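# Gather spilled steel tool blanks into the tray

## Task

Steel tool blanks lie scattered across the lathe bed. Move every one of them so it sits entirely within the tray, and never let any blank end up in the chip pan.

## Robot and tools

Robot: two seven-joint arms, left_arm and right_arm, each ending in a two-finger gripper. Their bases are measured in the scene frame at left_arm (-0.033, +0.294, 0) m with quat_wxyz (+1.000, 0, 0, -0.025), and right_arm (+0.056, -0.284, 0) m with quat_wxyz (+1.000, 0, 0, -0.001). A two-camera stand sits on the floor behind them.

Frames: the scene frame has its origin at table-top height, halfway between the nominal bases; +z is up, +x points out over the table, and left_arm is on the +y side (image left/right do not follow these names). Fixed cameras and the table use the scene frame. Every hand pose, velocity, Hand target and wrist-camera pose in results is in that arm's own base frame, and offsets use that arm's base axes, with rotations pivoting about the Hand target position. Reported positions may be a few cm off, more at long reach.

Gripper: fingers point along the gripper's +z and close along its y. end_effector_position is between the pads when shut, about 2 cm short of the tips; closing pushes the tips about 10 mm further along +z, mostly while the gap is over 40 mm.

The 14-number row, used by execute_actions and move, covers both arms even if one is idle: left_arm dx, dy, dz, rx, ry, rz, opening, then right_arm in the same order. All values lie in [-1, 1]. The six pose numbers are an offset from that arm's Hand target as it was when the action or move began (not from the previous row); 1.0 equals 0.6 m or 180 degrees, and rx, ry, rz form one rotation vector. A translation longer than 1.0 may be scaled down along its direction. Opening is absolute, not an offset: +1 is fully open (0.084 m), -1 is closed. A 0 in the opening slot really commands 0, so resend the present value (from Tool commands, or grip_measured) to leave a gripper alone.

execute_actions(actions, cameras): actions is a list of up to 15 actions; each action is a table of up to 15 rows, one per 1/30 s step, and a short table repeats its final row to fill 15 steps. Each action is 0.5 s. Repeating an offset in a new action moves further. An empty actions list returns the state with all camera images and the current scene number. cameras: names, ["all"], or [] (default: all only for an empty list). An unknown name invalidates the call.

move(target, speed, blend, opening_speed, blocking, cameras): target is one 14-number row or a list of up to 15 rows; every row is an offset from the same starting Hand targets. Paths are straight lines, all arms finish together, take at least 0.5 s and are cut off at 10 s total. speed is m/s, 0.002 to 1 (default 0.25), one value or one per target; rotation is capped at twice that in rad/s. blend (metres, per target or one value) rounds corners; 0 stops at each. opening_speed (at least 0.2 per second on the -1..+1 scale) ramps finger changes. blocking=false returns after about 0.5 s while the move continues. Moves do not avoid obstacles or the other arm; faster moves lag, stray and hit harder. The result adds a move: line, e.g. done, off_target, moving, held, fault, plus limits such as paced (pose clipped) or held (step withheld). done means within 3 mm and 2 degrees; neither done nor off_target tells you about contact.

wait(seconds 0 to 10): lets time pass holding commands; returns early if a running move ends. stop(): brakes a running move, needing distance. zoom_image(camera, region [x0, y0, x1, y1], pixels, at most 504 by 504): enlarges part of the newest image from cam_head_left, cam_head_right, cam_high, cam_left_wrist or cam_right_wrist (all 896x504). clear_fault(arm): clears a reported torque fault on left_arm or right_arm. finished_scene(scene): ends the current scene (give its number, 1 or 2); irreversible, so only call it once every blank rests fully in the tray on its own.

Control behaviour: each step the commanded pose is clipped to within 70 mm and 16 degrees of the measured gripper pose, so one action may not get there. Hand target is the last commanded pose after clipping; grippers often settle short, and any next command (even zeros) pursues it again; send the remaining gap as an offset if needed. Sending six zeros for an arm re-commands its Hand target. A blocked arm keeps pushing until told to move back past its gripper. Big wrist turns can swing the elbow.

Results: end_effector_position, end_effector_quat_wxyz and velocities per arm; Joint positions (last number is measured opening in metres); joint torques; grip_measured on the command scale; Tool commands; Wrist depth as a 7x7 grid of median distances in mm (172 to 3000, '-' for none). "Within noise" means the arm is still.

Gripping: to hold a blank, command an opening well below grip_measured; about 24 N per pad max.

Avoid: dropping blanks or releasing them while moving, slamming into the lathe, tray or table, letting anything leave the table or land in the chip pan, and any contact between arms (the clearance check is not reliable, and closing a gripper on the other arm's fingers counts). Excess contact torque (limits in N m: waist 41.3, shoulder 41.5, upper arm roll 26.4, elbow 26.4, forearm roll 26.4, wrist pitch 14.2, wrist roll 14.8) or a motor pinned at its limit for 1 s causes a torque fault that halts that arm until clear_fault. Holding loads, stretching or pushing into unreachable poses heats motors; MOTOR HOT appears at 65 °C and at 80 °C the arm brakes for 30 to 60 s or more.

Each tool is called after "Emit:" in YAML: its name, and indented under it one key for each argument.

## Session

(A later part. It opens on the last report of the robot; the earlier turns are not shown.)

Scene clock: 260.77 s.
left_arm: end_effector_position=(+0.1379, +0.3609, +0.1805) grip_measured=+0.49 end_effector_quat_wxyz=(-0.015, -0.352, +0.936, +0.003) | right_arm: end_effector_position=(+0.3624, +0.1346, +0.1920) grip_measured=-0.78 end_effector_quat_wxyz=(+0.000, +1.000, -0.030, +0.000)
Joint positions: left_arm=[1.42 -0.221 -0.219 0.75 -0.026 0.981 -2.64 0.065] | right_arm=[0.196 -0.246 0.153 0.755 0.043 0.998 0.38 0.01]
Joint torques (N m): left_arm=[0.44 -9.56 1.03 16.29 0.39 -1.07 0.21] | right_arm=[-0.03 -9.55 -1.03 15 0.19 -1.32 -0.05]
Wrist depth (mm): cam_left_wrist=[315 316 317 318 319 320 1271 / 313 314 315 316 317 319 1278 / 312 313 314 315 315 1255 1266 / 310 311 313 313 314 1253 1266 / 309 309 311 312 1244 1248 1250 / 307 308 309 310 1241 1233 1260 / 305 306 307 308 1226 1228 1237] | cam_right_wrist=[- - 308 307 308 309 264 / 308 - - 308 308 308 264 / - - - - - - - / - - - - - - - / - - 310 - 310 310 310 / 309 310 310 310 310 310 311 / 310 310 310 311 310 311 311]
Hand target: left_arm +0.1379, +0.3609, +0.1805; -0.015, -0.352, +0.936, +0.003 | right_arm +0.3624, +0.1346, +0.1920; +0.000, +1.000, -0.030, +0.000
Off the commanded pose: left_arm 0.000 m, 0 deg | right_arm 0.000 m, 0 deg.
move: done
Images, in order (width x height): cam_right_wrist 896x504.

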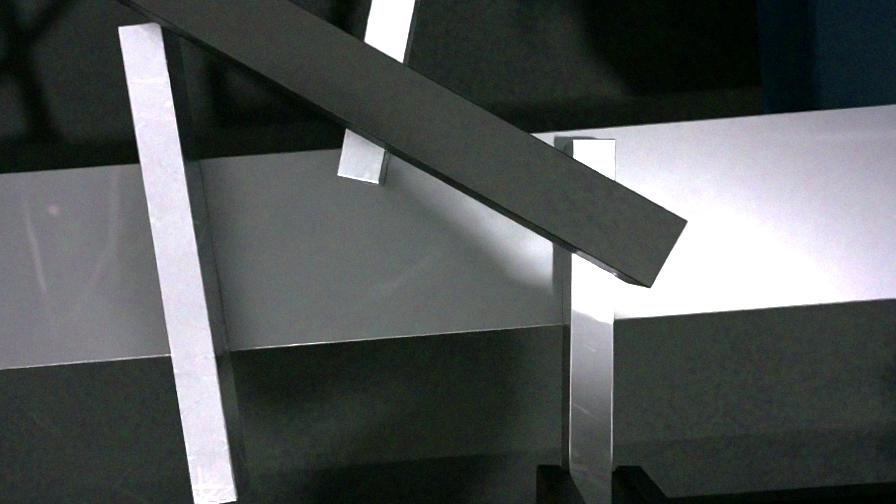

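Emit:
move:
  target:
    - [0,0,0,0,0,0,0.5, 0.0516,-0.0032,0,0,0,0,-0.9]
    - [0,0,0,0,0,0,0.5, 0.0516,-0.0032,0,0,0,0,-0.4]
  speed: 0.05
  opening_speed: 1.2
  cameras: ["cam_right_wrist"]

Scene clock: 264.60 s.
left_arm: end_effector_position=(+0.1379, +0.3609, +0.1805) grip_measured=+0.49 end_effector_quat_wxyz=(-0.015, -0.352, +0.936, +0.003) | right_arm: end_effector_position=(+0.3933, +0.1327, +0.1920) grip_measured=-0.42 end_effector_quat_wxyz=(+0.000, +1.000, -0.030, +0.000)
Joint positions: left_arm=[1.42 -0.221 -0.219 0.75 -0.026 0.981 -2.64 0.065] | right_arm=[0.18 -0.148 0.141 0.85 0.024 0.996 0.366 0.026]
Joint torques (N m): left_arm=[0.6 -9.75 1.04 16.29 0.5 -1.14 0.17] | right_arm=[-0.17 -11.63 -0.78 14.97 -0.17 -1.31 -0.37]
Wrist depth (mm): cam_left_wrist=[315 316 317 318 319 320 1278 / 314 314 315 317 317 319 1273 / 312 313 314 315 315 1257 1260 / 310 311 312 313 314 1250 1264 / 308 309 311 311 1246 1248 1250 / 307 308 309 310 1235 1237 1241 / 306 306 308 309 1230 1239 1241] | cam_right_wrist=[307 308 308 308 308 308 263 / - 307 308 308 309 309 264 / - - - 309 309 309 264 / 309 - - - - - - / - - - - - - - / - - - - - - - / - - 311 - 311 311 311]
Hand target: left_arm +0.1379, +0.3609, +0.1805; -0.015, -0.352, +0.936, +0.003 | right_arm +0.3933, +0.1327, +0.1920; +0.000, +1.000, -0.030, +0.000
Off the commanded pose: left_arm 0.000 m, 0 deg | right_arm 0.000 m, 0 deg.
move: done
Images, in order (width x height): cam_right_wrist 896x504.

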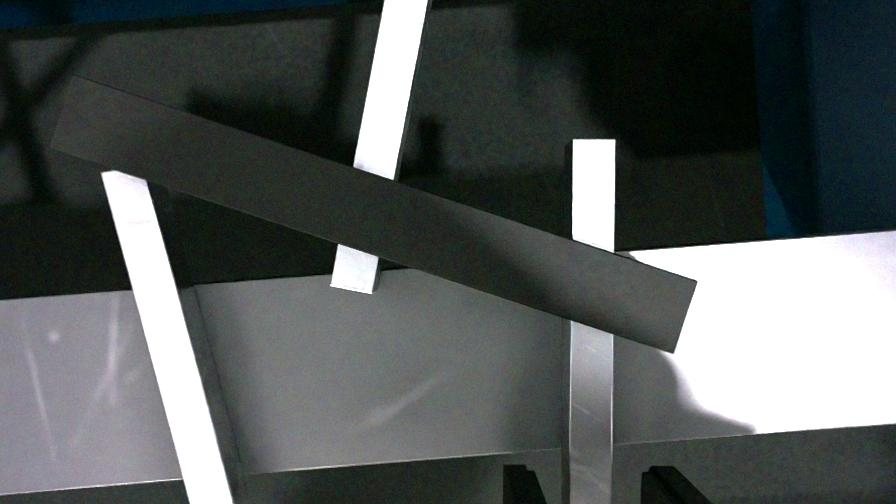

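Emit:
move:
  target:
    - [0,0,0,0,0,0,0.5, 0,0,0.06,0,0,0,-0.4]
    - [0,0,0,0,0,0,0.5, 0.1225,0.0748,0.13,0,0,0.3989,0]
  speed: [0.15,0.3]
  blend: [0.015,0]
  cameras: ["cam_right_wrist"]

Scene clock: 278.47 s.
left_arm: end_effector_position=(+0.1379, +0.3609, +0.1805) grip_measured=+0.49 end_effector_quat_wxyz=(-0.015, -0.352, +0.936, +0.003) | right_arm: end_effector_position=(+0.4668, +0.1775, +0.2700) grip_measured=-0.01 end_effector_quat_wxyz=(+0.000, +0.827, +0.562, +0.001)
Joint positions: left_arm=[1.42 -0.221 -0.219 0.75 -0.026 0.981 -2.64 0.065] | right_arm=[0.234 0.074 0.134 1.324 -0.01 1.25 -0.823 0.044]
Joint torques (N m): left_arm=[0.83 -9.7 0.85 16.21 0.33 -1 0.25] | right_arm=[-0.49 -14.99 0.12 15.62 0.43 -1.2 -0.1]
Wrist depth (mm): cam_left_wrist=[315 316 317 318 320 320 1278 / 313 314 316 316 317 319 1278 / 312 313 314 314 315 1253 1266 / 310 311 312 313 314 1250 1262 / 309 310 311 312 1241 1241 1257 / 307 308 308 310 1237 1237 1248 / 305 306 308 309 1224 1241 1237] | cam_right_wrist=[387 233 233 223 233 233 397 / 387 387 233 387 387 233 386 / 390 388 234 387 386 233 387 / 391 388 234 234 387 234 385 / 390 388 234 234 387 234 234 / 392 391 225 234 224 229 234 / 392 391 - 235 389 388 234]
Hand target: left_arm +0.1379, +0.3609, +0.1805; -0.015, -0.352, +0.936, +0.003 | right_arm +0.4668, +0.1775, +0.2700; +0.000, +0.827, +0.562, +0.001
Off the commanded pose: left_arm 0.000 m, 0 deg | right_arm 0.000 m, 0 deg.
move: done
Images, in order (width x height): cam_right_wrist 896x504.

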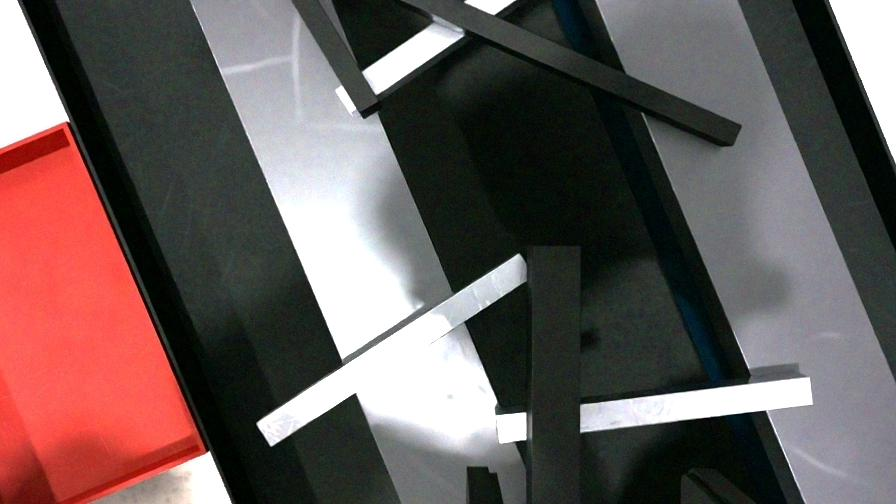

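Emit:
move:
  target:
    - [0,0,0,0,0,0,0.5, 0,0,-0.1158,0,0,0,0]
    - [0,0,0,0,0,0,0.5, 0,0,-0.1158,0,0,0,-0.95]
    - [0,0,0,0,0,0,0.5, 0,0,-0.05,0,0,0,-0.95]
    - [0,0,0,0,0,0,0.5, 0,0,0.05,0,0,0,-0.95]
  speed: [0.1,0.05,0.05,0.15]
  blend: [0,0,0.01,0]
  opening_speed: 1.0
  cameras: ["cam_right_wrist"]

Scene clock: 286.20 s.
left_arm: end_effector_position=(+0.1379, +0.3609, +0.1805) grip_measured=+0.49 end_effector_quat_wxyz=(-0.015, -0.352, +0.936, +0.003) | right_arm: end_effector_position=(+0.4668, +0.1775, +0.3000) grip_measured=-0.64 end_effector_quat_wxyz=(+0.000, +0.827, +0.562, +0.001)
Joint positions: left_arm=[1.42 -0.221 -0.219 0.75 -0.026 0.981 -2.64 0.065] | right_arm=[0.234 0.068 0.135 1.403 -0.009 1.335 -0.824 0.016]
Joint torques (N m): left_arm=[0.54 -9.97 0.97 16.17 0.63 -1.01 0.19] | right_arm=[1.11 -15.91 0.25 16.83 -0.08 -1.44 0.15]
Wrist depth (mm): cam_left_wrist=[315 316 318 318 319 320 1276 / 313 314 315 316 317 320 1283 / 312 313 314 315 316 1260 1266 / 310 312 312 313 314 1246 1255 / 309 309 311 311 1241 1241 1250 / 307 309 309 310 1246 1241 1248 / 306 306 307 309 1239 1235 1244] | cam_right_wrist=[427 417 263 252 263 415 426 / 429 417 263 416 263 263 427 / 420 417 263 416 417 263 416 / 420 418 264 417 418 264 417 / 421 419 264 418 417 264 418 / 421 420 255 265 418 264 264 / 422 432 419 - - 418 264]
Hand target: left_arm +0.1379, +0.3609, +0.1805; -0.015, -0.352, +0.936, +0.003 | right_arm +0.4668, +0.1775, +0.3000; +0.000, +0.827, +0.562, +0.001
Off the commanded pose: left_arm 0.000 m, 0 deg | right_arm 0.000 m, 0 deg.
move: done
Images, in order (width x height): cam_right_wrist 896x504.

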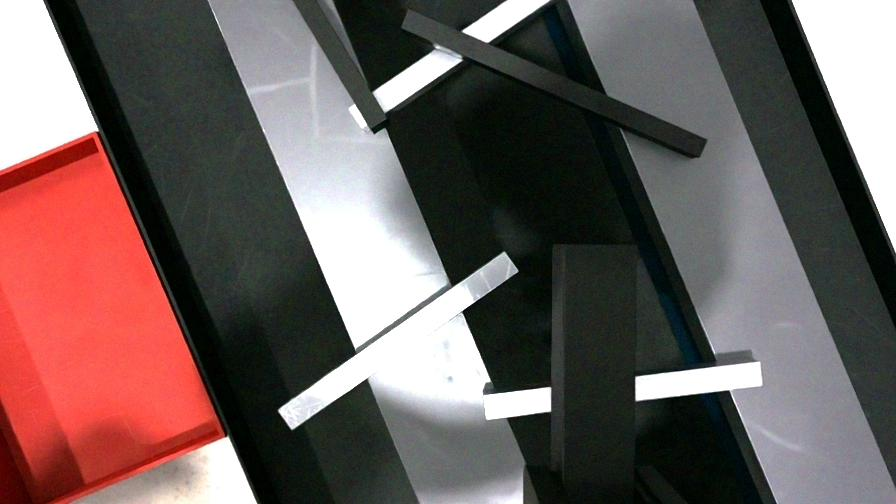

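Emit:
move:
  target:
    - [0,0,0,0,0,0,0.5, -0.3,0.0554,0,0,0,-0.3,-0.95]
    - [0,0,0,0,0,0,0.5, -0.4363,0.0792,-0.2833,0,0,-0.3794,-0.95]
  speed: [0.3,0.2]
  blend: [0.05,0]
  cameras: ["cam_right_wrist"]

Scene clock: 303.63 s.
left_arm: end_effector_position=(+0.1379, +0.3609, +0.1805) grip_measured=+0.49 end_effector_quat_wxyz=(-0.015, -0.352, +0.936, +0.003) | right_arm: end_effector_position=(+0.2051, +0.2251, +0.1301) grip_measured=-0.64 end_effector_quat_wxyz=(+0.000, +1.000, +0.001, +0.001)
Joint positions: left_arm=[1.42 -0.221 -0.219 0.75 -0.026 0.981 -2.64 0.065] | right_arm=[0.359 -0.491 0.486 0.402 0.293 0.864 0.601 0.016]
Joint torques (N m): left_arm=[0.94 -10.02 1.28 16.02 0.3 -0.86 0.23] | right_arm=[-0.02 -4.65 -3.5 14.36 0.1 -1.75 0.21]
Wrist depth (mm): cam_left_wrist=[315 316 317 319 319 320 1278 / 313 314 315 317 317 319 1276 / 311 313 313 314 316 1255 1266 / 310 310 312 313 314 1248 1260 / 309 309 310 312 1237 1244 1262 / 307 308 309 311 1241 1241 1255 / 305 307 307 309 1241 1239 1233] | cam_right_wrist=[245 246 246 246 246 247 247 / 245 246 246 246 247 247 247 / 246 246 246 246 247 247 248 / 245 249 249 249 249 260 260 / 245 249 249 250 250 260 260 / 244 249 250 249 250 260 261 / 249 249 250 250 - 261 261]
Hand target: left_arm +0.1379, +0.3609, +0.1805; -0.015, -0.352, +0.936, +0.003 | right_arm +0.2051, +0.2251, +0.1300; +0.000, +1.000, +0.001, +0.000
Off the commanded pose: left_arm 0.000 m, 0 deg | right_arm 0.000 m, 0 deg.
move: done
Images, in order (width x height): cam_right_wrist 896x504.

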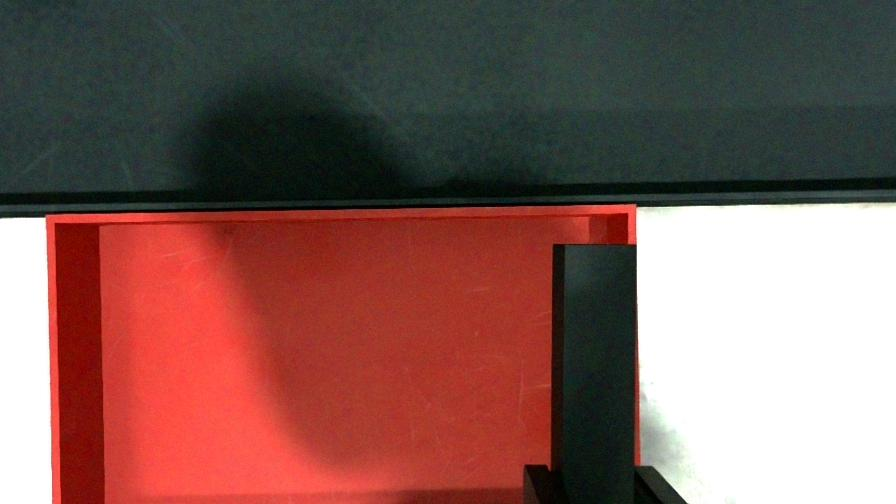

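Emit:
move:
  target: [0,0,0,0,0,0,0.5, -0.06,0,0.08,0,0,0,-0.95]
  speed: 0.2
  cameras: ["cam_right_wrist"]

Scene clock: 314.50 s.
left_arm: end_effector_position=(+0.1379, +0.3609, +0.1805) grip_measured=+0.49 end_effector_quat_wxyz=(-0.015, -0.352, +0.936, +0.003) | right_arm: end_effector_position=(+0.1691, +0.2251, +0.1780) grip_measured=-0.64 end_effector_quat_wxyz=(+0.000, +1.000, +0.001, +0.000)
Joint positions: left_arm=[1.42 -0.221 -0.219 0.75 -0.026 0.981 -2.64 0.065] | right_arm=[0.434 -0.697 0.46 0.427 0.325 1.092 0.641 0.016]
Joint torques (N m): left_arm=[0.54 -9.48 1.18 16.16 0.3 -1.08 0.12] | right_arm=[0.92 -3.27 -5.28 15.88 0.48 -1.38 0.09]
Wrist depth (mm): cam_left_wrist=[315 316 317 318 319 320 1281 / 313 315 315 317 318 318 1276 / 311 312 314 314 316 1262 1269 / 310 311 312 313 314 1250 1250 / 309 310 311 311 1239 1253 1244 / 307 308 309 310 1239 1239 1241 / 305 307 307 309 1228 1230 1241] | cam_right_wrist=[293 294 293 294 294 295 295 / 293 293 294 294 295 295 295 / 306 296 296 297 297 307 308 / 306 296 297 297 297 308 308 / 306 297 297 - 308 308 308 / 307 297 297 - 308 309 309 / 307 297 298 - - 309 309]
Hand target: left_arm +0.1379, +0.3609, +0.1805; -0.015, -0.352, +0.936, +0.003 | right_arm +0.1691, +0.2251, +0.1780; +0.000, +1.000, +0.001, +0.000
Off the commanded pose: left_arm 0.000 m, 0 deg | right_arm 0.000 m, 0 deg.
move: done
Images, in order (width x height): cam_right_wrist 896x504.

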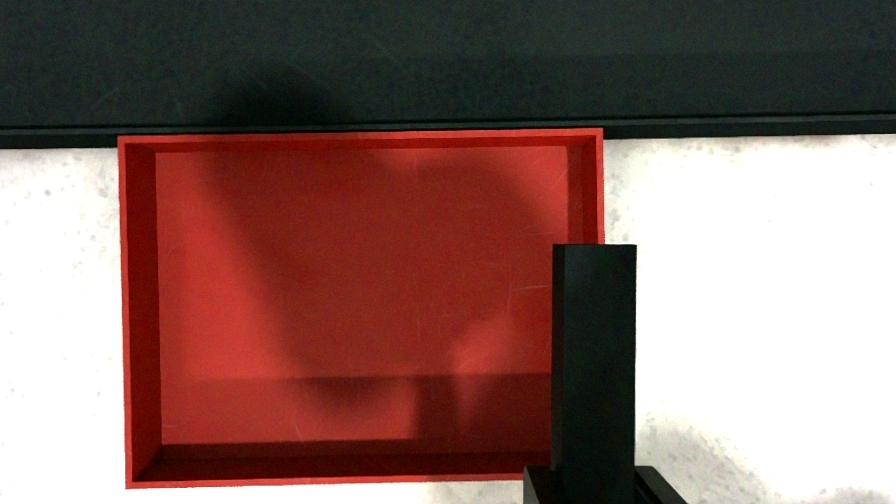

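Emit:
move:
  target:
    - [0,0,0,0,0,0,0.5, 0.0705,-0.0043,-0.12,0,0,0.0053,-0.95]
    - [0,0,0,0,0,0,0.5, 0.0705,-0.0043,-0.2317,0,0,0.0053,-0.95]
  speed: [0.15,0.08]
  blend: [0.005,0]
  cameras: ["cam_right_wrist"]

Scene clock: 324.60 s.
left_arm: end_effector_position=(+0.1379, +0.3609, +0.1805) grip_measured=+0.49 end_effector_quat_wxyz=(-0.015, -0.352, +0.936, +0.003) | right_arm: end_effector_position=(+0.2114, +0.2225, +0.0390) grip_measured=-0.64 end_effector_quat_wxyz=(+0.000, +1.000, +0.009, +0.001)
Joint positions: left_arm=[1.42 -0.221 -0.219 0.75 -0.026 0.981 -2.64 0.065] | right_arm=[0.28 -0.163 0.575 0.317 0.197 0.461 0.653 0.016]
Joint torques (N m): left_arm=[0.39 -9.95 1.08 16.03 0.5 -1.01 0.32] | right_arm=[-0.6 -7.13 -1.2 11.79 -0.36 -1.67 0.23]
Wrist depth (mm): cam_left_wrist=[315 316 317 319 319 320 1273 / 313 314 315 317 317 320 1271 / 312 313 314 314 316 1255 1271 / 310 311 312 313 314 1250 1257 / 309 309 311 312 1235 1241 1250 / 307 308 310 310 1248 1237 1241 / 305 306 307 309 1235 1233 1237] | cam_right_wrist=[- - - - - - - / - - - - - - - / - - - - - - - / - - - - - - - / - - - - - - - / - - - - - - - / - - - - - - -]
Hand target: left_arm +0.1379, +0.3609, +0.1805; -0.015, -0.352, +0.936, +0.003 | right_arm +0.2114, +0.2225, +0.0390; +0.000, +1.000, +0.009, +0.000
Off the commanded pose: left_arm 0.000 m, 0 deg | right_arm 0.000 m, 0 deg.
move: done
Images, in order (width x height): cam_right_wrist 896x504.

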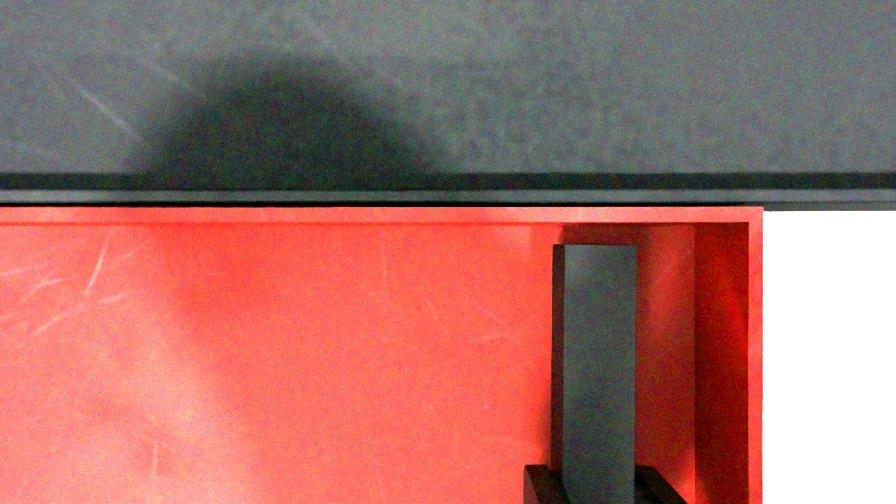

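Emit:
move:
  target:
    - [0,0,0,0,0,0,0.5, 0,0,-0.005,0,0,0,-0.95]
    - [0,0,0,0,0,0,0.5, 0,0,-0.005,0,0,0,-0.4]
    - [0,0,0,0,0,0,0.5, 0,0,0.1,0,0,0,-0.4]
  speed: [0.03,0.03,0.15]
  opening_speed: 0.8
  cameras: ["cam_right_wrist"]

Scene clock: 329.73 s.
left_arm: end_effector_position=(+0.1379, +0.3609, +0.1805) grip_measured=+0.49 end_effector_quat_wxyz=(-0.015, -0.352, +0.936, +0.003) | right_arm: end_effector_position=(+0.2113, +0.2225, +0.0990) grip_measured=-0.42 end_effector_quat_wxyz=(+0.000, +1.000, +0.009, +0.000)
Joint positions: left_arm=[1.42 -0.221 -0.219 0.75 -0.026 0.981 -2.64 0.065] | right_arm=[0.327 -0.394 0.518 0.366 0.287 0.733 0.578 0.026]
Joint torques (N m): left_arm=[0.77 -10.06 0.93 16.44 0.41 -1.09 0.25] | right_arm=[0.87 -5.61 -3.34 13.21 0.37 -1.25 -0.38]
Wrist depth (mm): cam_left_wrist=[315 316 316 318 319 320 1276 / 314 315 316 316 317 319 1283 / 311 312 313 315 316 1255 1269 / 310 311 312 312 314 1255 1253 / 308 310 311 311 1244 1246 1250 / 307 308 309 311 1235 1248 1244 / 306 306 308 309 1228 1226 1248] | cam_right_wrist=[215 215 215 215 215 216 215 / 215 215 215 216 216 216 216 / 215 215 216 216 216 216 216 / 217 218 218 218 218 228 229 / 218 218 218 218 218 229 229 / 218 218 218 219 219 229 230 / 218 218 219 219 219 229 230]
Hand target: left_arm +0.1379, +0.3609, +0.1805; -0.015, -0.352, +0.936, +0.003 | right_arm +0.2114, +0.2225, +0.0990; +0.000, +1.000, +0.009, +0.000
Off the commanded pose: left_arm 0.000 m, 0 deg | right_arm 0.000 m, 0 deg.
move: done
Images, in order (width x height): cam_right_wrist 896x504.

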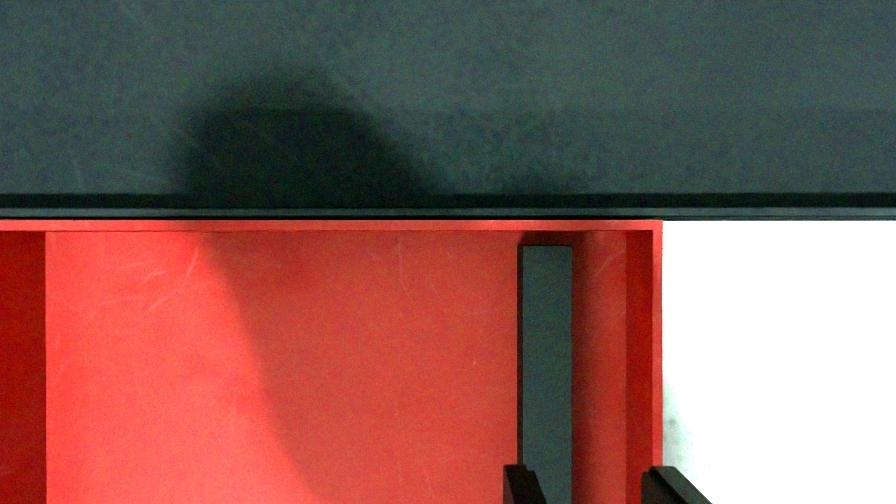

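Emit:
move:
  target:
    - [0,0,0,0,0,0,0.5, 0.03,-0.01,0.22,0,0,0,-0.2]
    - [0,0,0,0,0,0,0.5, 0.3627,-0.1533,0.285,0,0,-0.0247,0]
  speed: [0.3,0.35]
  blend: [0.04,0]
  cameras: ["cam_right_wrist"]

Scene clock: 336.63 s.
left_arm: end_effector_position=(+0.1379, +0.3609, +0.1805) grip_measured=+0.49 end_effector_quat_wxyz=(-0.015, -0.352, +0.936, +0.003) | right_arm: end_effector_position=(+0.4290, +0.1305, +0.2700) grip_measured=-0.01 end_effector_quat_wxyz=(+0.000, +1.000, -0.030, +0.000)
Joint positions: left_arm=[1.42 -0.221 -0.219 0.75 -0.026 0.981 -2.64 0.065] | right_arm=[0.072 -0.1 0.214 1.13 0.022 1.227 0.337 0.044]
Joint torques (N m): left_arm=[0.8 -9.62 0.99 16.07 0.4 -1.16 0.12] | right_arm=[-0.48 -11.99 -0.84 15.62 -0.1 -1.38 0.15]
Wrist depth (mm): cam_left_wrist=[315 316 317 318 320 320 1281 / 313 314 315 317 318 319 1271 / 312 313 313 314 316 1266 1262 / 311 311 312 313 314 1253 1257 / 309 309 311 312 1230 1248 1260 / 307 308 309 311 1230 1244 1244 / 305 307 308 309 1230 1226 1241] | cam_right_wrist=[232 232 233 233 233 233 233 / 233 233 233 233 233 341 219 / 386 387 386 387 388 387 - / 387 387 387 387 387 387 - / 388 388 388 388 388 343 230 / 234 234 234 234 234 235 235 / 234 234 235 235 235 390 371]
Hand target: left_arm +0.1379, +0.3609, +0.1805; -0.015, -0.352, +0.936, +0.003 | right_arm +0.4290, +0.1305, +0.2700; +0.000, +1.000, -0.030, +0.000
Off the commanded pose: left_arm 0.000 m, 0 deg | right_arm 0.000 m, 0 deg.
move: done
Images, in order (width x height): cam_right_wrist 896x504.

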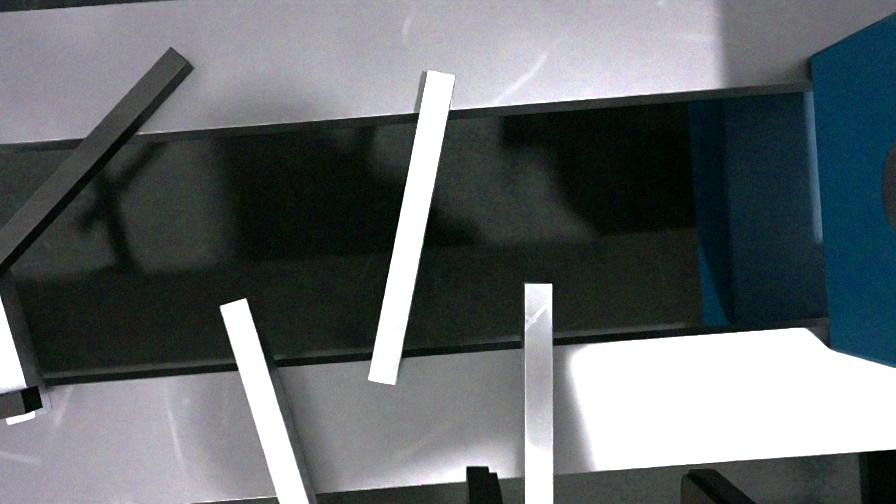

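Emit:
move:
  target:
    - [0,0,0,0,0,0,0.5, -0.0067,0.003,-0.1317,0,0,0,0]
    - [0,0,0,0,0,0,0.5, -0.0067,0.003,-0.1317,0,0,0,-0.95]
    - [0,0,0,0,0,0,0.5, -0.0067,0.003,0,0,0,0,-0.95]
    - [0,0,0,0,0,0,0.5, -0.3675,0.2033,-0.2,0,0,0.0247,-0.95]
    - [0,0,0,0,0,0,0.5, -0.3675,0.2033,-0.3875,0,0,0.0247,-0.95]
  speed: [0.12,0.1,0.15,0.3,0.12]
  blend: [0,0,0.02,0.01,0]
  opening_speed: 1.5
  cameras: ["cam_right_wrist"]

Scene clock: 352.97 s.
left_arm: end_effector_position=(+0.1379, +0.3609, +0.1805) grip_measured=+0.49 end_effector_quat_wxyz=(-0.015, -0.352, +0.936, +0.003) | right_arm: end_effector_position=(+0.2085, +0.2525, +0.0375) grip_measured=-0.78 end_effector_quat_wxyz=(+0.000, +1.000, +0.009, +0.001)
Joint positions: left_arm=[1.42 -0.221 -0.219 0.75 -0.026 0.981 -2.64 0.065] | right_arm=[0.287 -0.085 0.616 0.384 0.11 0.455 0.784 0.01]
Joint torques (N m): left_arm=[0.67 -9.64 1.27 16.17 0.22 -1.06 0.36] | right_arm=[-0.43 -7.78 -0.77 11.38 -0.31 -1.51 0.13]
Wrist depth (mm): cam_left_wrist=[315 316 317 319 319 320 1271 / 313 315 315 316 317 319 1276 / 312 313 313 315 315 1269 1264 / 309 311 312 312 314 1248 1262 / 309 310 311 312 1239 1257 1255 / 307 308 310 310 1228 1239 1239 / 306 306 307 308 1233 1239 1237] | cam_right_wrist=[- - - - - - - / - - - - - - - / - - - - - - - / - - - - - - - / - - - - - - - / - - - - - - - / - - - - - - -]
Hand target: left_arm +0.1379, +0.3609, +0.1805; -0.015, -0.352, +0.936, +0.003 | right_arm +0.2085, +0.2525, +0.0375; +0.000, +1.000, +0.009, +0.000
Off the commanded pose: left_arm 0.000 m, 0 deg | right_arm 0.000 m, 0 deg.
move: done
Images, in order (width x height): cam_right_wrist 896x504.

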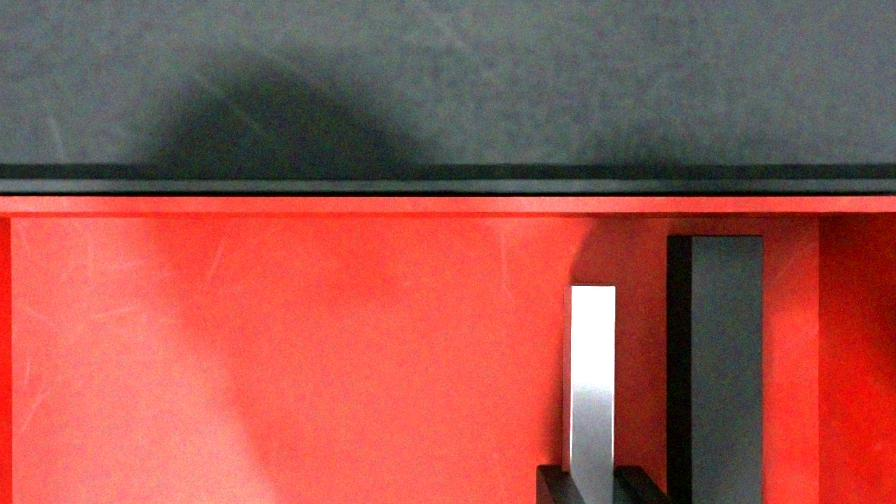

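Emit:
move:
  target:
    - [0,0,0,0,0,0,0.5, 0,0,-0.0025,0,0,0,-0.95]
    - [0,0,0,0,0,0,0.5, 0,0,-0.0025,0,0,0,-0.62]
    - [0,0,0,0,0,0,0.5, 0.01,0,0.32,0,0,0,-0.62]
    - [0,0,0,0,0,0,0.5, 0.4918,-0.1325,0.37,0,0,-0.0847,-0.62]
    - [0,0,0,0,0,0,0.5, 0.4918,-0.1325,0.2708,0,0,-0.0847,-0.62]
    - [0,0,0,0,0,0,0.5, 0.4918,-0.1325,0.2708,0,0,-0.0847,-0.1]
  speed: [0.03,0.1,0.25,0.35,0.2,0.2]
  blend: [0,0,0.04,0.02,0,0]
  opening_speed: 1.5
  cameras: ["cam_right_wrist"]

Scene clock: 365.77 s.
left_arm: end_effector_position=(+0.1379, +0.3609, +0.1805) grip_measured=+0.49 end_effector_quat_wxyz=(-0.015, -0.352, +0.936, +0.003) | right_arm: end_effector_position=(+0.5036, +0.1730, +0.2000) grip_measured=-0.11 end_effector_quat_wxyz=(+0.000, +0.992, -0.124, +0.000)
Joint positions: left_arm=[1.42 -0.221 -0.219 0.75 -0.026 0.981 -2.64 0.065] | right_arm=[0.065 0.235 0.292 1.317 -0.076 1.093 0.632 0.039]
Joint torques (N m): left_arm=[0.43 -9.66 1.15 16.24 0.35 -1.1 0.06] | right_arm=[0.94 -16.91 0.83 14.91 -0.29 -1.34 0.14]
Wrist depth (mm): cam_left_wrist=[315 316 317 318 319 320 1269 / 313 314 316 316 317 319 1264 / 312 313 313 314 316 1262 1271 / 310 311 312 313 314 1246 1264 / 309 309 311 312 1246 1241 1253 / 307 308 309 310 1228 1239 1244 / 306 306 308 309 1233 1241 1239] | cam_right_wrist=[315 315 315 316 315 315 316 / 315 316 316 316 316 - - / 316 316 316 - - - - / 316 - - - - - 299 / - - - - 317 318 318 / - - 318 318 319 319 318 / 318 319 318 319 319 319 319]
Hand target: left_arm +0.1379, +0.3609, +0.1805; -0.015, -0.352, +0.936, +0.003 | right_arm +0.5036, +0.1730, +0.2000; +0.000, +0.992, -0.124, +0.000
Off the commanded pose: left_arm 0.000 m, 0 deg | right_arm 0.000 m, 0 deg.
move: done
Images, in order (width x height): cam_right_wrist 896x504.

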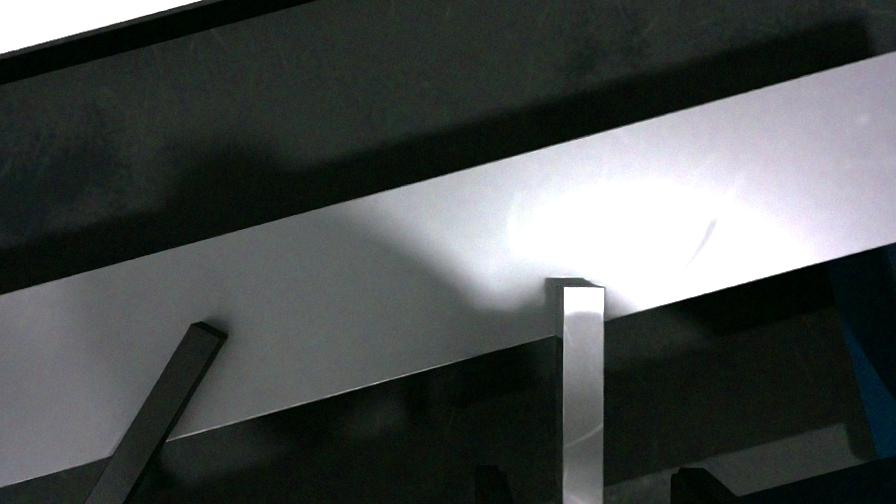

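Emit:
move:
  target:
    - [0,0,0,0,0,0,0.5, 0.0005,0.0017,-0.0183,0,0,0,-0.1]
    - [0,0,0,0,0,0,0.5, 0.0005,0.0017,-0.0183,0,0,0,-0.95]
    - [0,0,0,0,0,0,0.5, 0.0005,0.0017,0.1333,0,0,0,-0.95]
    - [0,0,0,0,0,0,0.5, -0.4925,0.1733,-0.0833,0,0,0.0847,-0.95]
    - [0,0,0,0,0,0,0.5, -0.4925,0.1733,-0.2755,0,0,0.0847,-0.95]
    - [0,0,0,0,0,0,0.5, -0.4925,0.1733,-0.2755,0,0,0.0847,-0.62]
  speed: [0.08,0.1,0.2,0.32,0.13,0.1]
  blend: [0,0,0.02,0.01,0,0]
  opening_speed: 1.5
  cameras: ["cam_right_wrist"]

Scene clock: 381.43 s.
left_arm: end_effector_position=(+0.1379, +0.3609, +0.1805) grip_measured=+0.49 end_effector_quat_wxyz=(-0.015, -0.352, +0.936, +0.003) | right_arm: end_effector_position=(+0.2081, +0.2770, +0.0347) grip_measured=-0.64 end_effector_quat_wxyz=(+0.000, +1.000, +0.009, +0.001)
Joint positions: left_arm=[1.42 -0.221 -0.219 0.75 -0.026 0.981 -2.64 0.065] | right_arm=[0.287 -0.007 0.642 0.447 0.007 0.452 0.904 0.016]
Joint torques (N m): left_arm=[0.47 -10.05 0.87 16.01 0.16 -1 0.07] | right_arm=[-0.4 -8.46 -0.68 10.57 -0.22 -1.22 0.22]
Wrist depth (mm): cam_left_wrist=[315 316 317 318 319 320 1278 / 314 315 315 317 317 318 1271 / 311 312 314 314 316 1262 1266 / 310 311 312 313 314 1255 1266 / 310 310 310 312 1246 1248 1246 / 307 308 309 310 1233 1237 1246 / 305 307 308 309 1226 1239 1244] | cam_right_wrist=[- - - - - - - / - - - - - - - / - - - - - - - / - - - - - - - / - - - - - - - / - - - - - - - / - - - - - - -]
Hand target: left_arm +0.1379, +0.3609, +0.1805; -0.015, -0.352, +0.936, +0.003 | right_arm +0.2081, +0.2770, +0.0347; +0.000, +1.000, +0.009, +0.000
Off the commanded pose: left_arm 0.000 m, 0 deg | right_arm 0.000 m, 0 deg.
move: done
Images, in order (width x height): cam_right_wrist 896x504.

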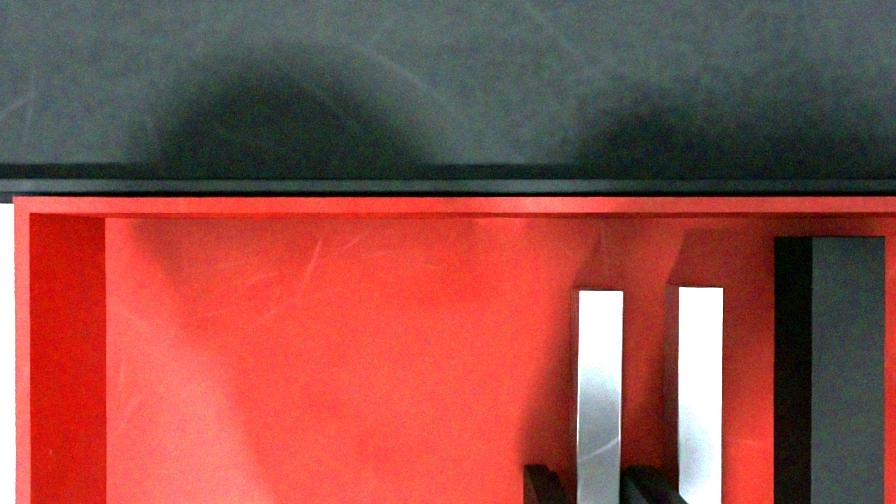

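Emit:
move:
  target:
    - [0,0,0,0,0,0,0.5, 0.01,0,0.34,0,0,0,-0.62]
    - [0,0,0,0,0,0,0.5, 0.363,-0.088,0.38,0,0,0.0719,-0.62]
    - [0,0,0,0,0,0,0.5, 0.363,-0.088,0.2838,0,0,0.0719,-0.62]
    - [0,0,0,0,0,0,0.5, 0.363,-0.088,0.2838,0,0,0.0719,-0.1]
  speed: [0.25,0.35,0.2,0.2]
  blend: [0.04,0.02,0,0]
  opening_speed: 1.5
  cameras: ["cam_right_wrist"]

Scene clock: 387.60 s.
left_arm: end_effector_position=(+0.1379, +0.3609, +0.1805) grip_measured=+0.49 end_effector_quat_wxyz=(-0.015, -0.352, +0.936, +0.003) | right_arm: end_effector_position=(+0.4259, +0.2242, +0.2050) grip_measured=-0.11 end_effector_quat_wxyz=(+0.000, +0.993, +0.122, +0.001)
Joint positions: left_arm=[1.42 -0.221 -0.219 0.75 -0.026 0.981 -2.64 0.065] | right_arm=[0.152 0.058 0.339 1.114 -0.023 1.058 0.258 0.039]
Joint torques (N m): left_arm=[0.12 -10.03 1.12 16.08 0.04 -1.01 0.14] | right_arm=[0.55 -13.92 0.01 14.93 -0.15 -1.27 0.16]
Wrist depth (mm): cam_left_wrist=[315 316 316 318 319 320 1276 / 313 315 315 317 318 318 1278 / 312 312 313 315 316 1257 1260 / 310 311 312 313 315 1255 1253 / 309 310 311 312 1230 1253 1255 / 307 308 309 310 1233 1241 1237 / 306 306 308 309 1230 1237 1248] | cam_right_wrist=[320 - - 253 180 - - / 321 - 321 321 321 267 184 / 321 - 321 322 321 322 322 / 322 - 322 322 322 322 322 / - - 322 323 322 322 323 / - - - - - 323 323 / 323 - - - - - 323]
Hand target: left_arm +0.1379, +0.3609, +0.1805; -0.015, -0.352, +0.936, +0.003 | right_arm +0.4259, +0.2242, +0.2050; +0.000, +0.993, +0.122, +0.001
Off the commanded pose: left_arm 0.000 m, 0 deg | right_arm 0.000 m, 0 deg.
move: done
Images, in order (width x height): cam_right_wrist 896x504.

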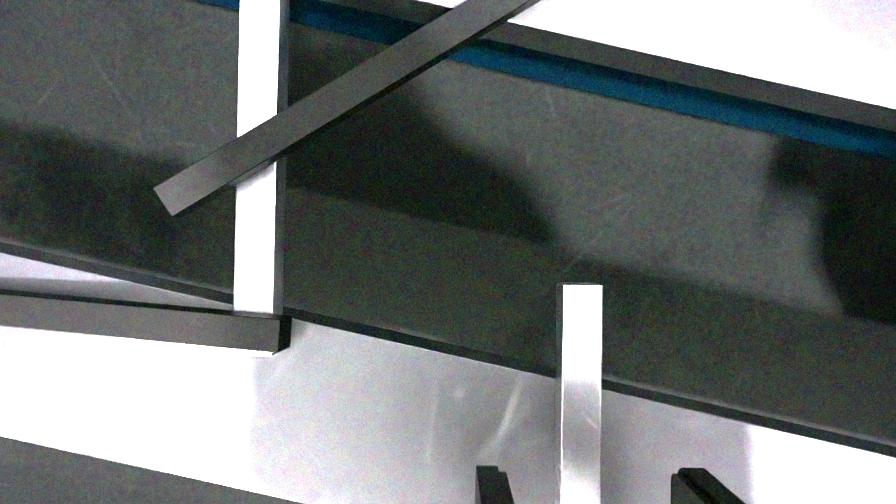

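Emit:
move:
  target:
    - [0,0,0,0,0,0,0.5, 0,0,-0.0233,0,0,0,-0.1]
    - [0,0,0,0,0,0,0.5, 0,0,-0.0233,0,0,0,-0.95]
    - [0,0,0,0,0,0,0.5, 0,0,0.0917,0,0,0,-0.95]
    - [0,0,0,0,0,0,0.5, -0.3637,0.1288,-0.0917,0,0,-0.0719,-0.95]
    - [0,0,0,0,0,0,0.5, -0.3637,0.1288,-0.2808,0,0,-0.0719,-0.95]
    - [0,0,0,0,0,0,0.5, -0.3637,0.1288,-0.2808,0,0,-0.0719,-0.62]
  speed: [0.08,0.1,0.2,0.32,0.13,0.1]
  blend: [0,0,0.02,0.01,0,0]
  opening_speed: 1.5
  cameras: ["cam_right_wrist"]

Scene clock: 398.17 s.
left_arm: end_effector_position=(+0.1379, +0.3609, +0.1805) grip_measured=+0.49 end_effector_quat_wxyz=(-0.015, -0.352, +0.936, +0.003) | right_arm: end_effector_position=(+0.2076, +0.3015, +0.0365) grip_measured=-0.64 end_effector_quat_wxyz=(+0.000, +1.000, +0.009, +0.001)
Joint positions: left_arm=[1.42 -0.221 -0.219 0.75 -0.026 0.981 -2.64 0.065] | right_arm=[0.314 0.053 0.643 0.516 -0.073 0.474 1.003 0.016]
Joint torques (N m): left_arm=[0.67 -9.67 1.31 16.19 0.31 -1.2 0.45] | right_arm=[0.9 -9.33 -0.04 10.81 -0.17 -1.23 0.18]
Wrist depth (mm): cam_left_wrist=[315 315 317 319 319 320 1278 / 314 314 315 316 318 319 1269 / 312 313 314 314 316 1266 1257 / 310 311 312 313 314 1255 1257 / 309 310 311 312 1244 1246 1255 / 307 308 309 310 1230 1244 1244 / 306 307 308 309 1222 1228 1244] | cam_right_wrist=[- - - - - - - / - - - - - - - / - - - - - - - / - - - - - - - / - - - - - - - / - - - - - - - / - - - - - - -]
Hand target: left_arm +0.1379, +0.3609, +0.1805; -0.015, -0.352, +0.936, +0.003 | right_arm +0.2076, +0.3014, +0.0365; +0.000, +1.000, +0.009, +0.000
Off the commanded pose: left_arm 0.000 m, 0 deg | right_arm 0.000 m, 0 deg.
move: done
Images, in order (width x height): cam_right_wrist 896x504.

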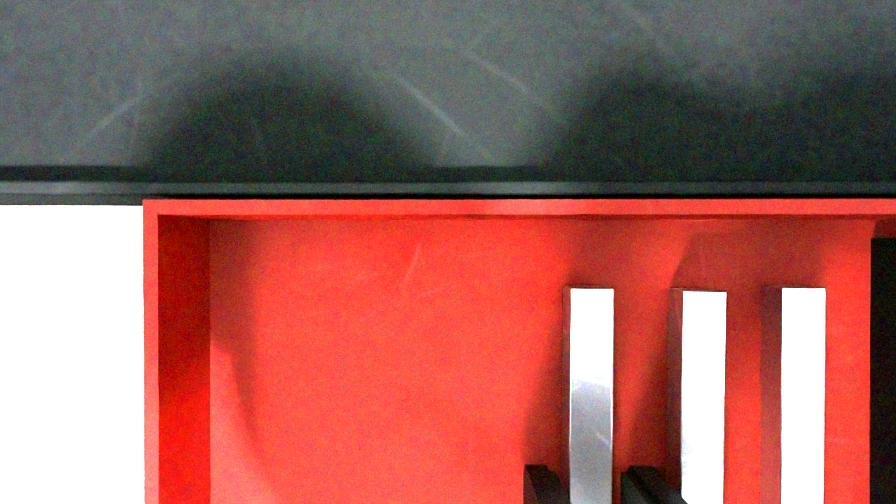

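Emit:
move:
  target:
    - [0,0,0,0,0,0,0.5, 0.01,0,0.34,0,0,0,-0.62]
    - [0,0,0,0,0,0,0.5, 0.5278,-0.0153,0.3558,0.01728,0.04228,-0.2571,-0.62]
    - [0,0,0,0,0,0,0.5, 0.5278,-0.0153,0.3558,0.01728,0.04228,-0.2571,-0.5]
  speed: [0.25,0.3,0.2]
  blend: [0.04,0,0]
  opening_speed: 1.5
  cameras: ["cam_right_wrist"]

Scene clock: 422.50 s.
left_arm: end_effector_position=(+0.1379, +0.3609, +0.1805) grip_measured=+0.49 end_effector_quat_wxyz=(-0.015, -0.352, +0.936, +0.003) | right_arm: end_effector_position=(+0.5243, +0.2923, +0.2500) grip_measured=-0.52 end_effector_quat_wxyz=(-0.027, +0.921, -0.384, -0.064)
Joint positions: left_arm=[1.42 -0.221 -0.219 0.75 -0.026 0.981 -2.64 0.065] | right_arm=[0.179 0.513 0.392 1.838 -0.055 1.393 1.33 0.021]
Joint torques (N m): left_arm=[0.5 -10.04 1.16 16.19 0.04 -1.12 0.28] | right_arm=[0.85 -20.8 3.23 15.48 0.07 -1.19 0.01]
Wrist depth (mm): cam_left_wrist=[315 316 317 318 319 320 1266 / 314 315 315 316 317 319 1264 / 312 312 313 315 315 1260 1266 / 310 311 312 313 314 1262 1253 / 309 310 311 312 1239 1239 1250 / 307 308 309 310 1230 1241 1241 / 306 306 307 310 1235 1239 1239] | cam_right_wrist=[354 353 342 342 340 195 343 / 359 357 347 347 198 199 349 / 365 354 353 351 202 354 355 / 370 359 360 205 205 361 307 / 367 365 210 209 366 367 284 / 371 372 213 213 373 305 220 / 380 217 217 214 380 279 217]
Hand target: left_arm +0.1379, +0.3609, +0.1805; -0.015, -0.352, +0.936, +0.003 | right_arm +0.5243, +0.2923, +0.2500; -0.027, +0.921, -0.384, -0.064
Off the commanded pose: left_arm 0.000 m, 0 deg | right_arm 0.000 m, 0 deg.
move: done
Images, in order (width x height): cam_right_wrist 896x504.

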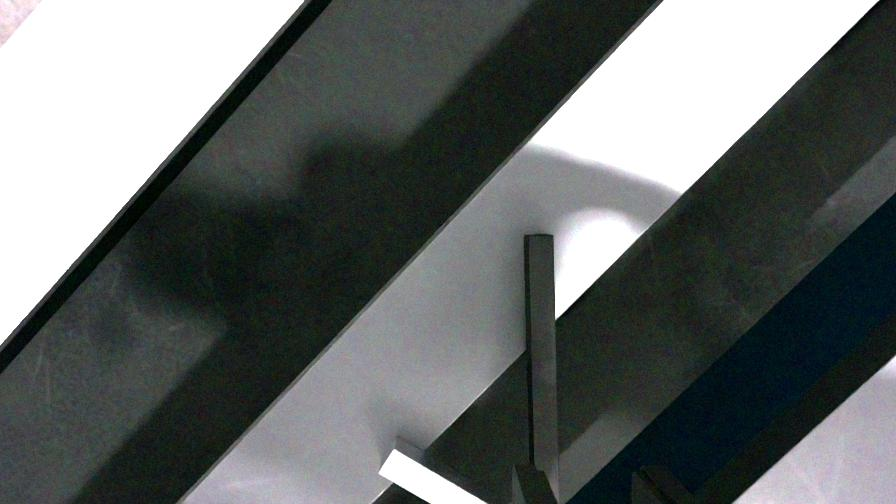

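Emit:
move:
  target:
    - [0,0,0,0,0,0,0.5, 0.0038,0.0037,-0.04,0,0,0,-0.5]
    - [0,0,0,0,0,0,0.5, 0.0038,0.0037,-0.0983,0,0,0,-0.5]
    - [0,0,0,0,0,0,0.5, 0.0038,0.0037,-0.0983,0,0,0,-0.95]
    - [0,0,0,0,0,0,0.5, 0.0038,0.0037,-0.06,0,0,0,-0.95]
    - [0,0,0,0,0,0,0.5, 0.0038,0.0037,0.03,0,0,0,-0.95]
  speed: [0.1,0.06,0.1,0.05,0.15]
  blend: [0.005,0,0,0.01,0]
  opening_speed: 0.8
  cameras: ["cam_right_wrist","cam_high"]

Scene clock: 438.10 s.
left_arm: end_effector_position=(+0.1379, +0.3609, +0.1805) grip_measured=+0.49 end_effector_quat_wxyz=(-0.015, -0.352, +0.936, +0.003) | right_arm: end_effector_position=(+0.5266, +0.2945, +0.2680) grip_measured=-0.83 end_effector_quat_wxyz=(-0.027, +0.921, -0.384, -0.064)
Joint positions: left_arm=[1.42 -0.221 -0.219 0.75 -0.026 0.981 -2.64 0.065] | right_arm=[0.191 0.529 0.392 1.913 -0.06 1.452 1.337 0.008]
Joint torques (N m): left_arm=[0.71 -9.99 1.14 16.23 0.31 -1.15 0.11] | right_arm=[0.86 -21.32 3.22 15.64 0.14 -1.21 0.14]
Wrist depth (mm): cam_left_wrist=[315 316 317 318 319 320 1276 / 313 314 315 317 317 319 1271 / 312 313 314 315 316 1266 1255 / 310 311 312 313 313 1255 1260 / 309 310 311 312 1237 1246 1248 / 307 308 309 310 1246 1239 1246 / 306 306 308 309 1241 1235 1237] | cam_right_wrist=[371 370 359 359 358 212 360 / 378 374 366 364 216 216 367 / 384 372 373 369 220 373 372 / 390 378 378 223 223 379 321 / 386 385 382 228 385 384 288 / 391 392 232 232 392 318 233 / 399 237 236 236 331 241 236]
Hand target: left_arm +0.1379, +0.3609, +0.1805; -0.015, -0.352, +0.936, +0.003 | right_arm +0.5266, +0.2945, +0.2680; -0.027, +0.921, -0.384, -0.064
Off the commanded pose: left_arm 0.000 m, 0 deg | right_arm 0.000 m, 0 deg.
move: done
Images, in order (width x height): cam_high 896x504, cam_right_wrist 896x504.

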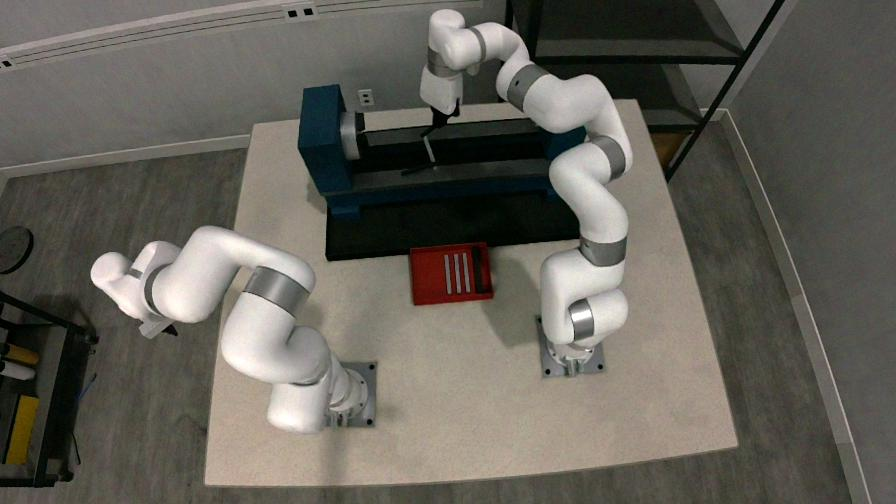

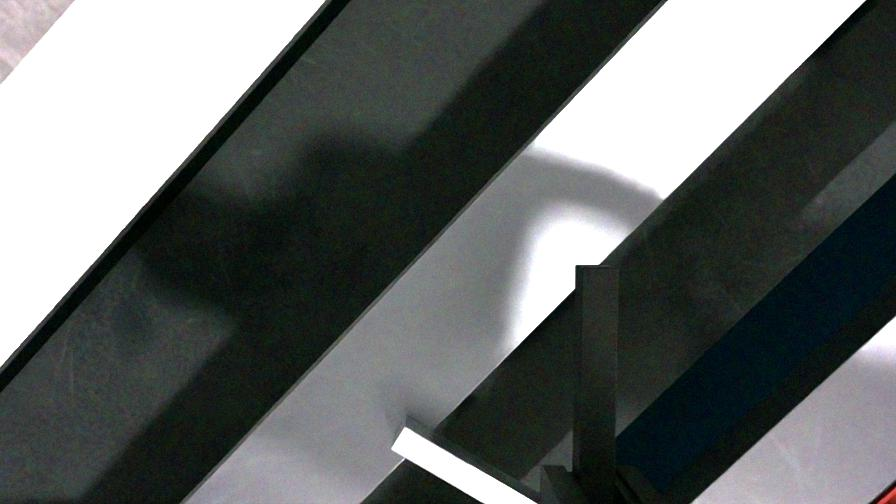

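Emit:
move:
  target:
    - [0,0,0,0,0,0,0.5, -0.08,0.01,0.04,-0.003,-0.007,0.04,-0.95]
    - [0,0,0,0,0,0,0.5, -0.5252,0.0525,-0.1967,-0.01728,-0.04228,0.2571,-0.95]
    - [0,0,0,0,0,0,0.5, -0.5252,0.0525,-0.39,-0.01728,-0.04228,0.2571,-0.95]
  speed: [0.2,0.32,0.12]
  blend: [0.03,0.01,0]
  cameras: ["cam_right_wrist"]

Scene clock: 449.73 s.
left_arm: end_effector_position=(+0.1379, +0.3609, +0.1805) grip_measured=+0.49 end_effector_quat_wxyz=(-0.015, -0.352, +0.936, +0.003) | right_arm: end_effector_position=(+0.2115, +0.3260, +0.0340) grip_measured=-0.83 end_effector_quat_wxyz=(+0.000, +1.000, +0.009, +0.001)
Joint positions: left_arm=[1.42 -0.221 -0.219 0.75 -0.026 0.981 -2.64 0.065] | right_arm=[0.323 0.141 0.65 0.598 -0.183 0.492 1.112 0.008]
Joint torques (N m): left_arm=[1.02 -9.79 1.09 16.22 0.3 -1.2 0.27] | right_arm=[0.86 -10.34 1.03 11.56 -0.31 -1.37 0.19]
Wrist depth (mm): cam_left_wrist=[315 316 317 318 320 320 1283 / 314 315 315 316 317 319 1271 / 312 313 313 315 315 1260 1269 / 310 311 312 313 314 1246 1255 / 309 310 311 311 1244 1250 1262 / 307 308 310 310 1235 1239 1237 / 305 307 308 310 1233 1241 1237] | cam_right_wrist=[- - - - - - - / - - - - - - - / - - - - - - - / - - - - - - - / - - - - - - - / - - - - - - - / - - - - - - -]
Hand target: left_arm +0.1379, +0.3609, +0.1805; -0.015, -0.352, +0.936, +0.003 | right_arm +0.2115, +0.3260, +0.0340; +0.000, +1.000, +0.009, +0.000
Off the commanded pose: left_arm 0.000 m, 0 deg | right_arm 0.000 m, 0 deg.
move: done
Images, in order (width x height): cam_right_wrist 896x504.

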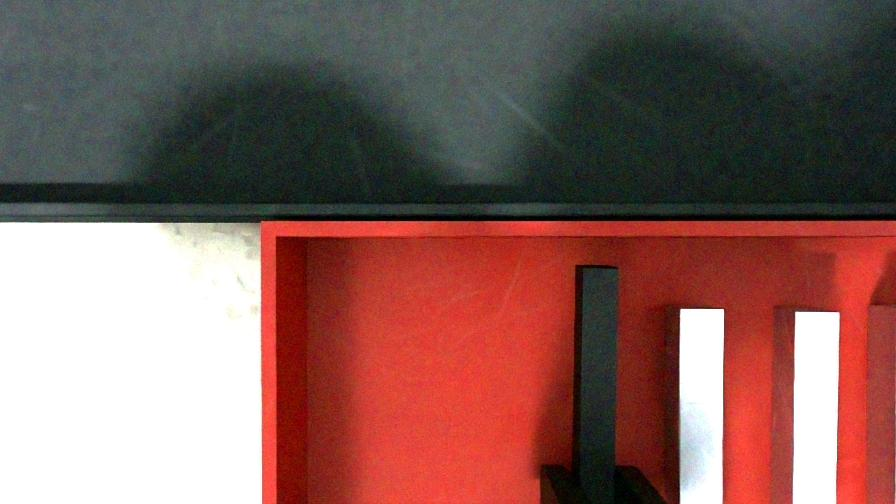

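Emit:
move:
  target:
    - [0,0,0,0,0,0,0.5, 0,0,-0.0017,0,0,0,-0.95]
    - [0,0,0,0,0,0,0.5, 0,0,-0.0017,0,0,0,-0.66]
    - [0,0,0,0,0,0,0.5, 0.01,0,0.34,0,0,-0.02,-0.66]
    - [0,0,0,0,0,0,0.5, 0.3853,0.0475,0.36,-0.0243,-0.02935,-0.45034,-0.66]
    - [0,0,0,0,0,0,0.5, 0.3853,0.0475,0.36,-0.0243,-0.02935,-0.45034,-0.4]
  speed: [0.03,0.1,0.25,0.35,0.2]
  blend: [0,0,0.04,0,0]
  opening_speed: 1.5
  cameras: ["cam_right_wrist"]

Scene clock: 468.67 s.
left_arm: end_effector_position=(+0.1379, +0.3609, +0.1805) grip_measured=+0.49 end_effector_quat_wxyz=(-0.015, -0.352, +0.936, +0.003) | right_arm: end_effector_position=(+0.4427, +0.3545, +0.2500) grip_measured=-0.42 end_effector_quat_wxyz=(+0.036, +0.764, -0.642, +0.042)
Joint positions: left_arm=[1.42 -0.221 -0.219 0.75 -0.026 0.981 -2.64 0.065] | right_arm=[0.277 0.42 0.563 1.677 -0.313 1.394 2.272 0.026]
Joint torques (N m): left_arm=[0.56 -9.91 0.92 16.17 0.13 -1.01 0.19] | right_arm=[0.79 -18.44 4.06 15.14 -0.36 -1.06 -0.04]
Wrist depth (mm): cam_left_wrist=[315 316 317 318 319 320 1273 / 313 315 316 316 318 319 1269 / 312 312 314 315 316 1262 1257 / 311 311 312 313 313 1253 1255 / 309 310 310 312 1241 1248 1255 / 307 308 309 311 1230 1241 1248 / 305 307 307 310 1228 1239 1233] | cam_right_wrist=[400 229 245 390 230 389 402 / 395 227 317 386 228 384 397 / 389 224 377 380 225 381 382 / 385 221 374 376 222 376 364 / 365 219 371 371 219 372 367 / 341 216 365 365 216 368 371 / 214 214 363 363 214 364 365]
Hand target: left_arm +0.1379, +0.3609, +0.1805; -0.015, -0.352, +0.936, +0.003 | right_arm +0.4427, +0.3545, +0.2500; +0.036, +0.764, -0.642, +0.042
Off the commanded pose: left_arm 0.000 m, 0 deg | right_arm 0.000 m, 0 deg.
move: done
Images, in order (width x height): cam_right_wrist 896x504.

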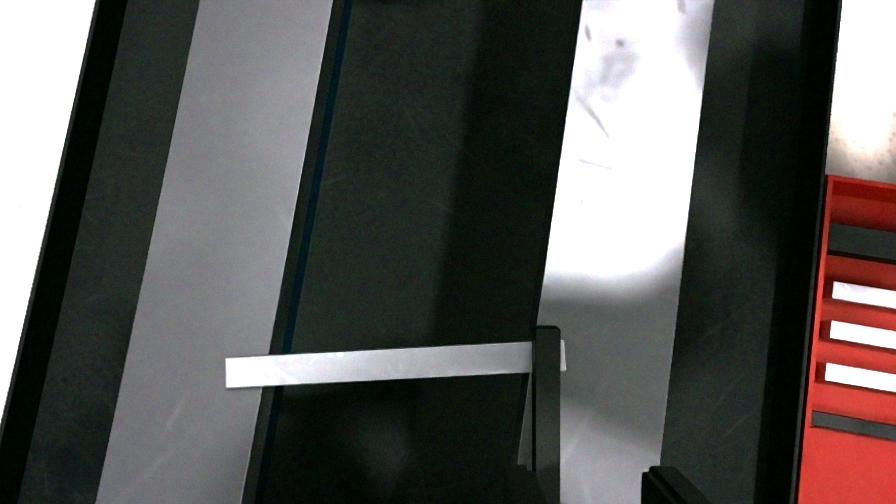

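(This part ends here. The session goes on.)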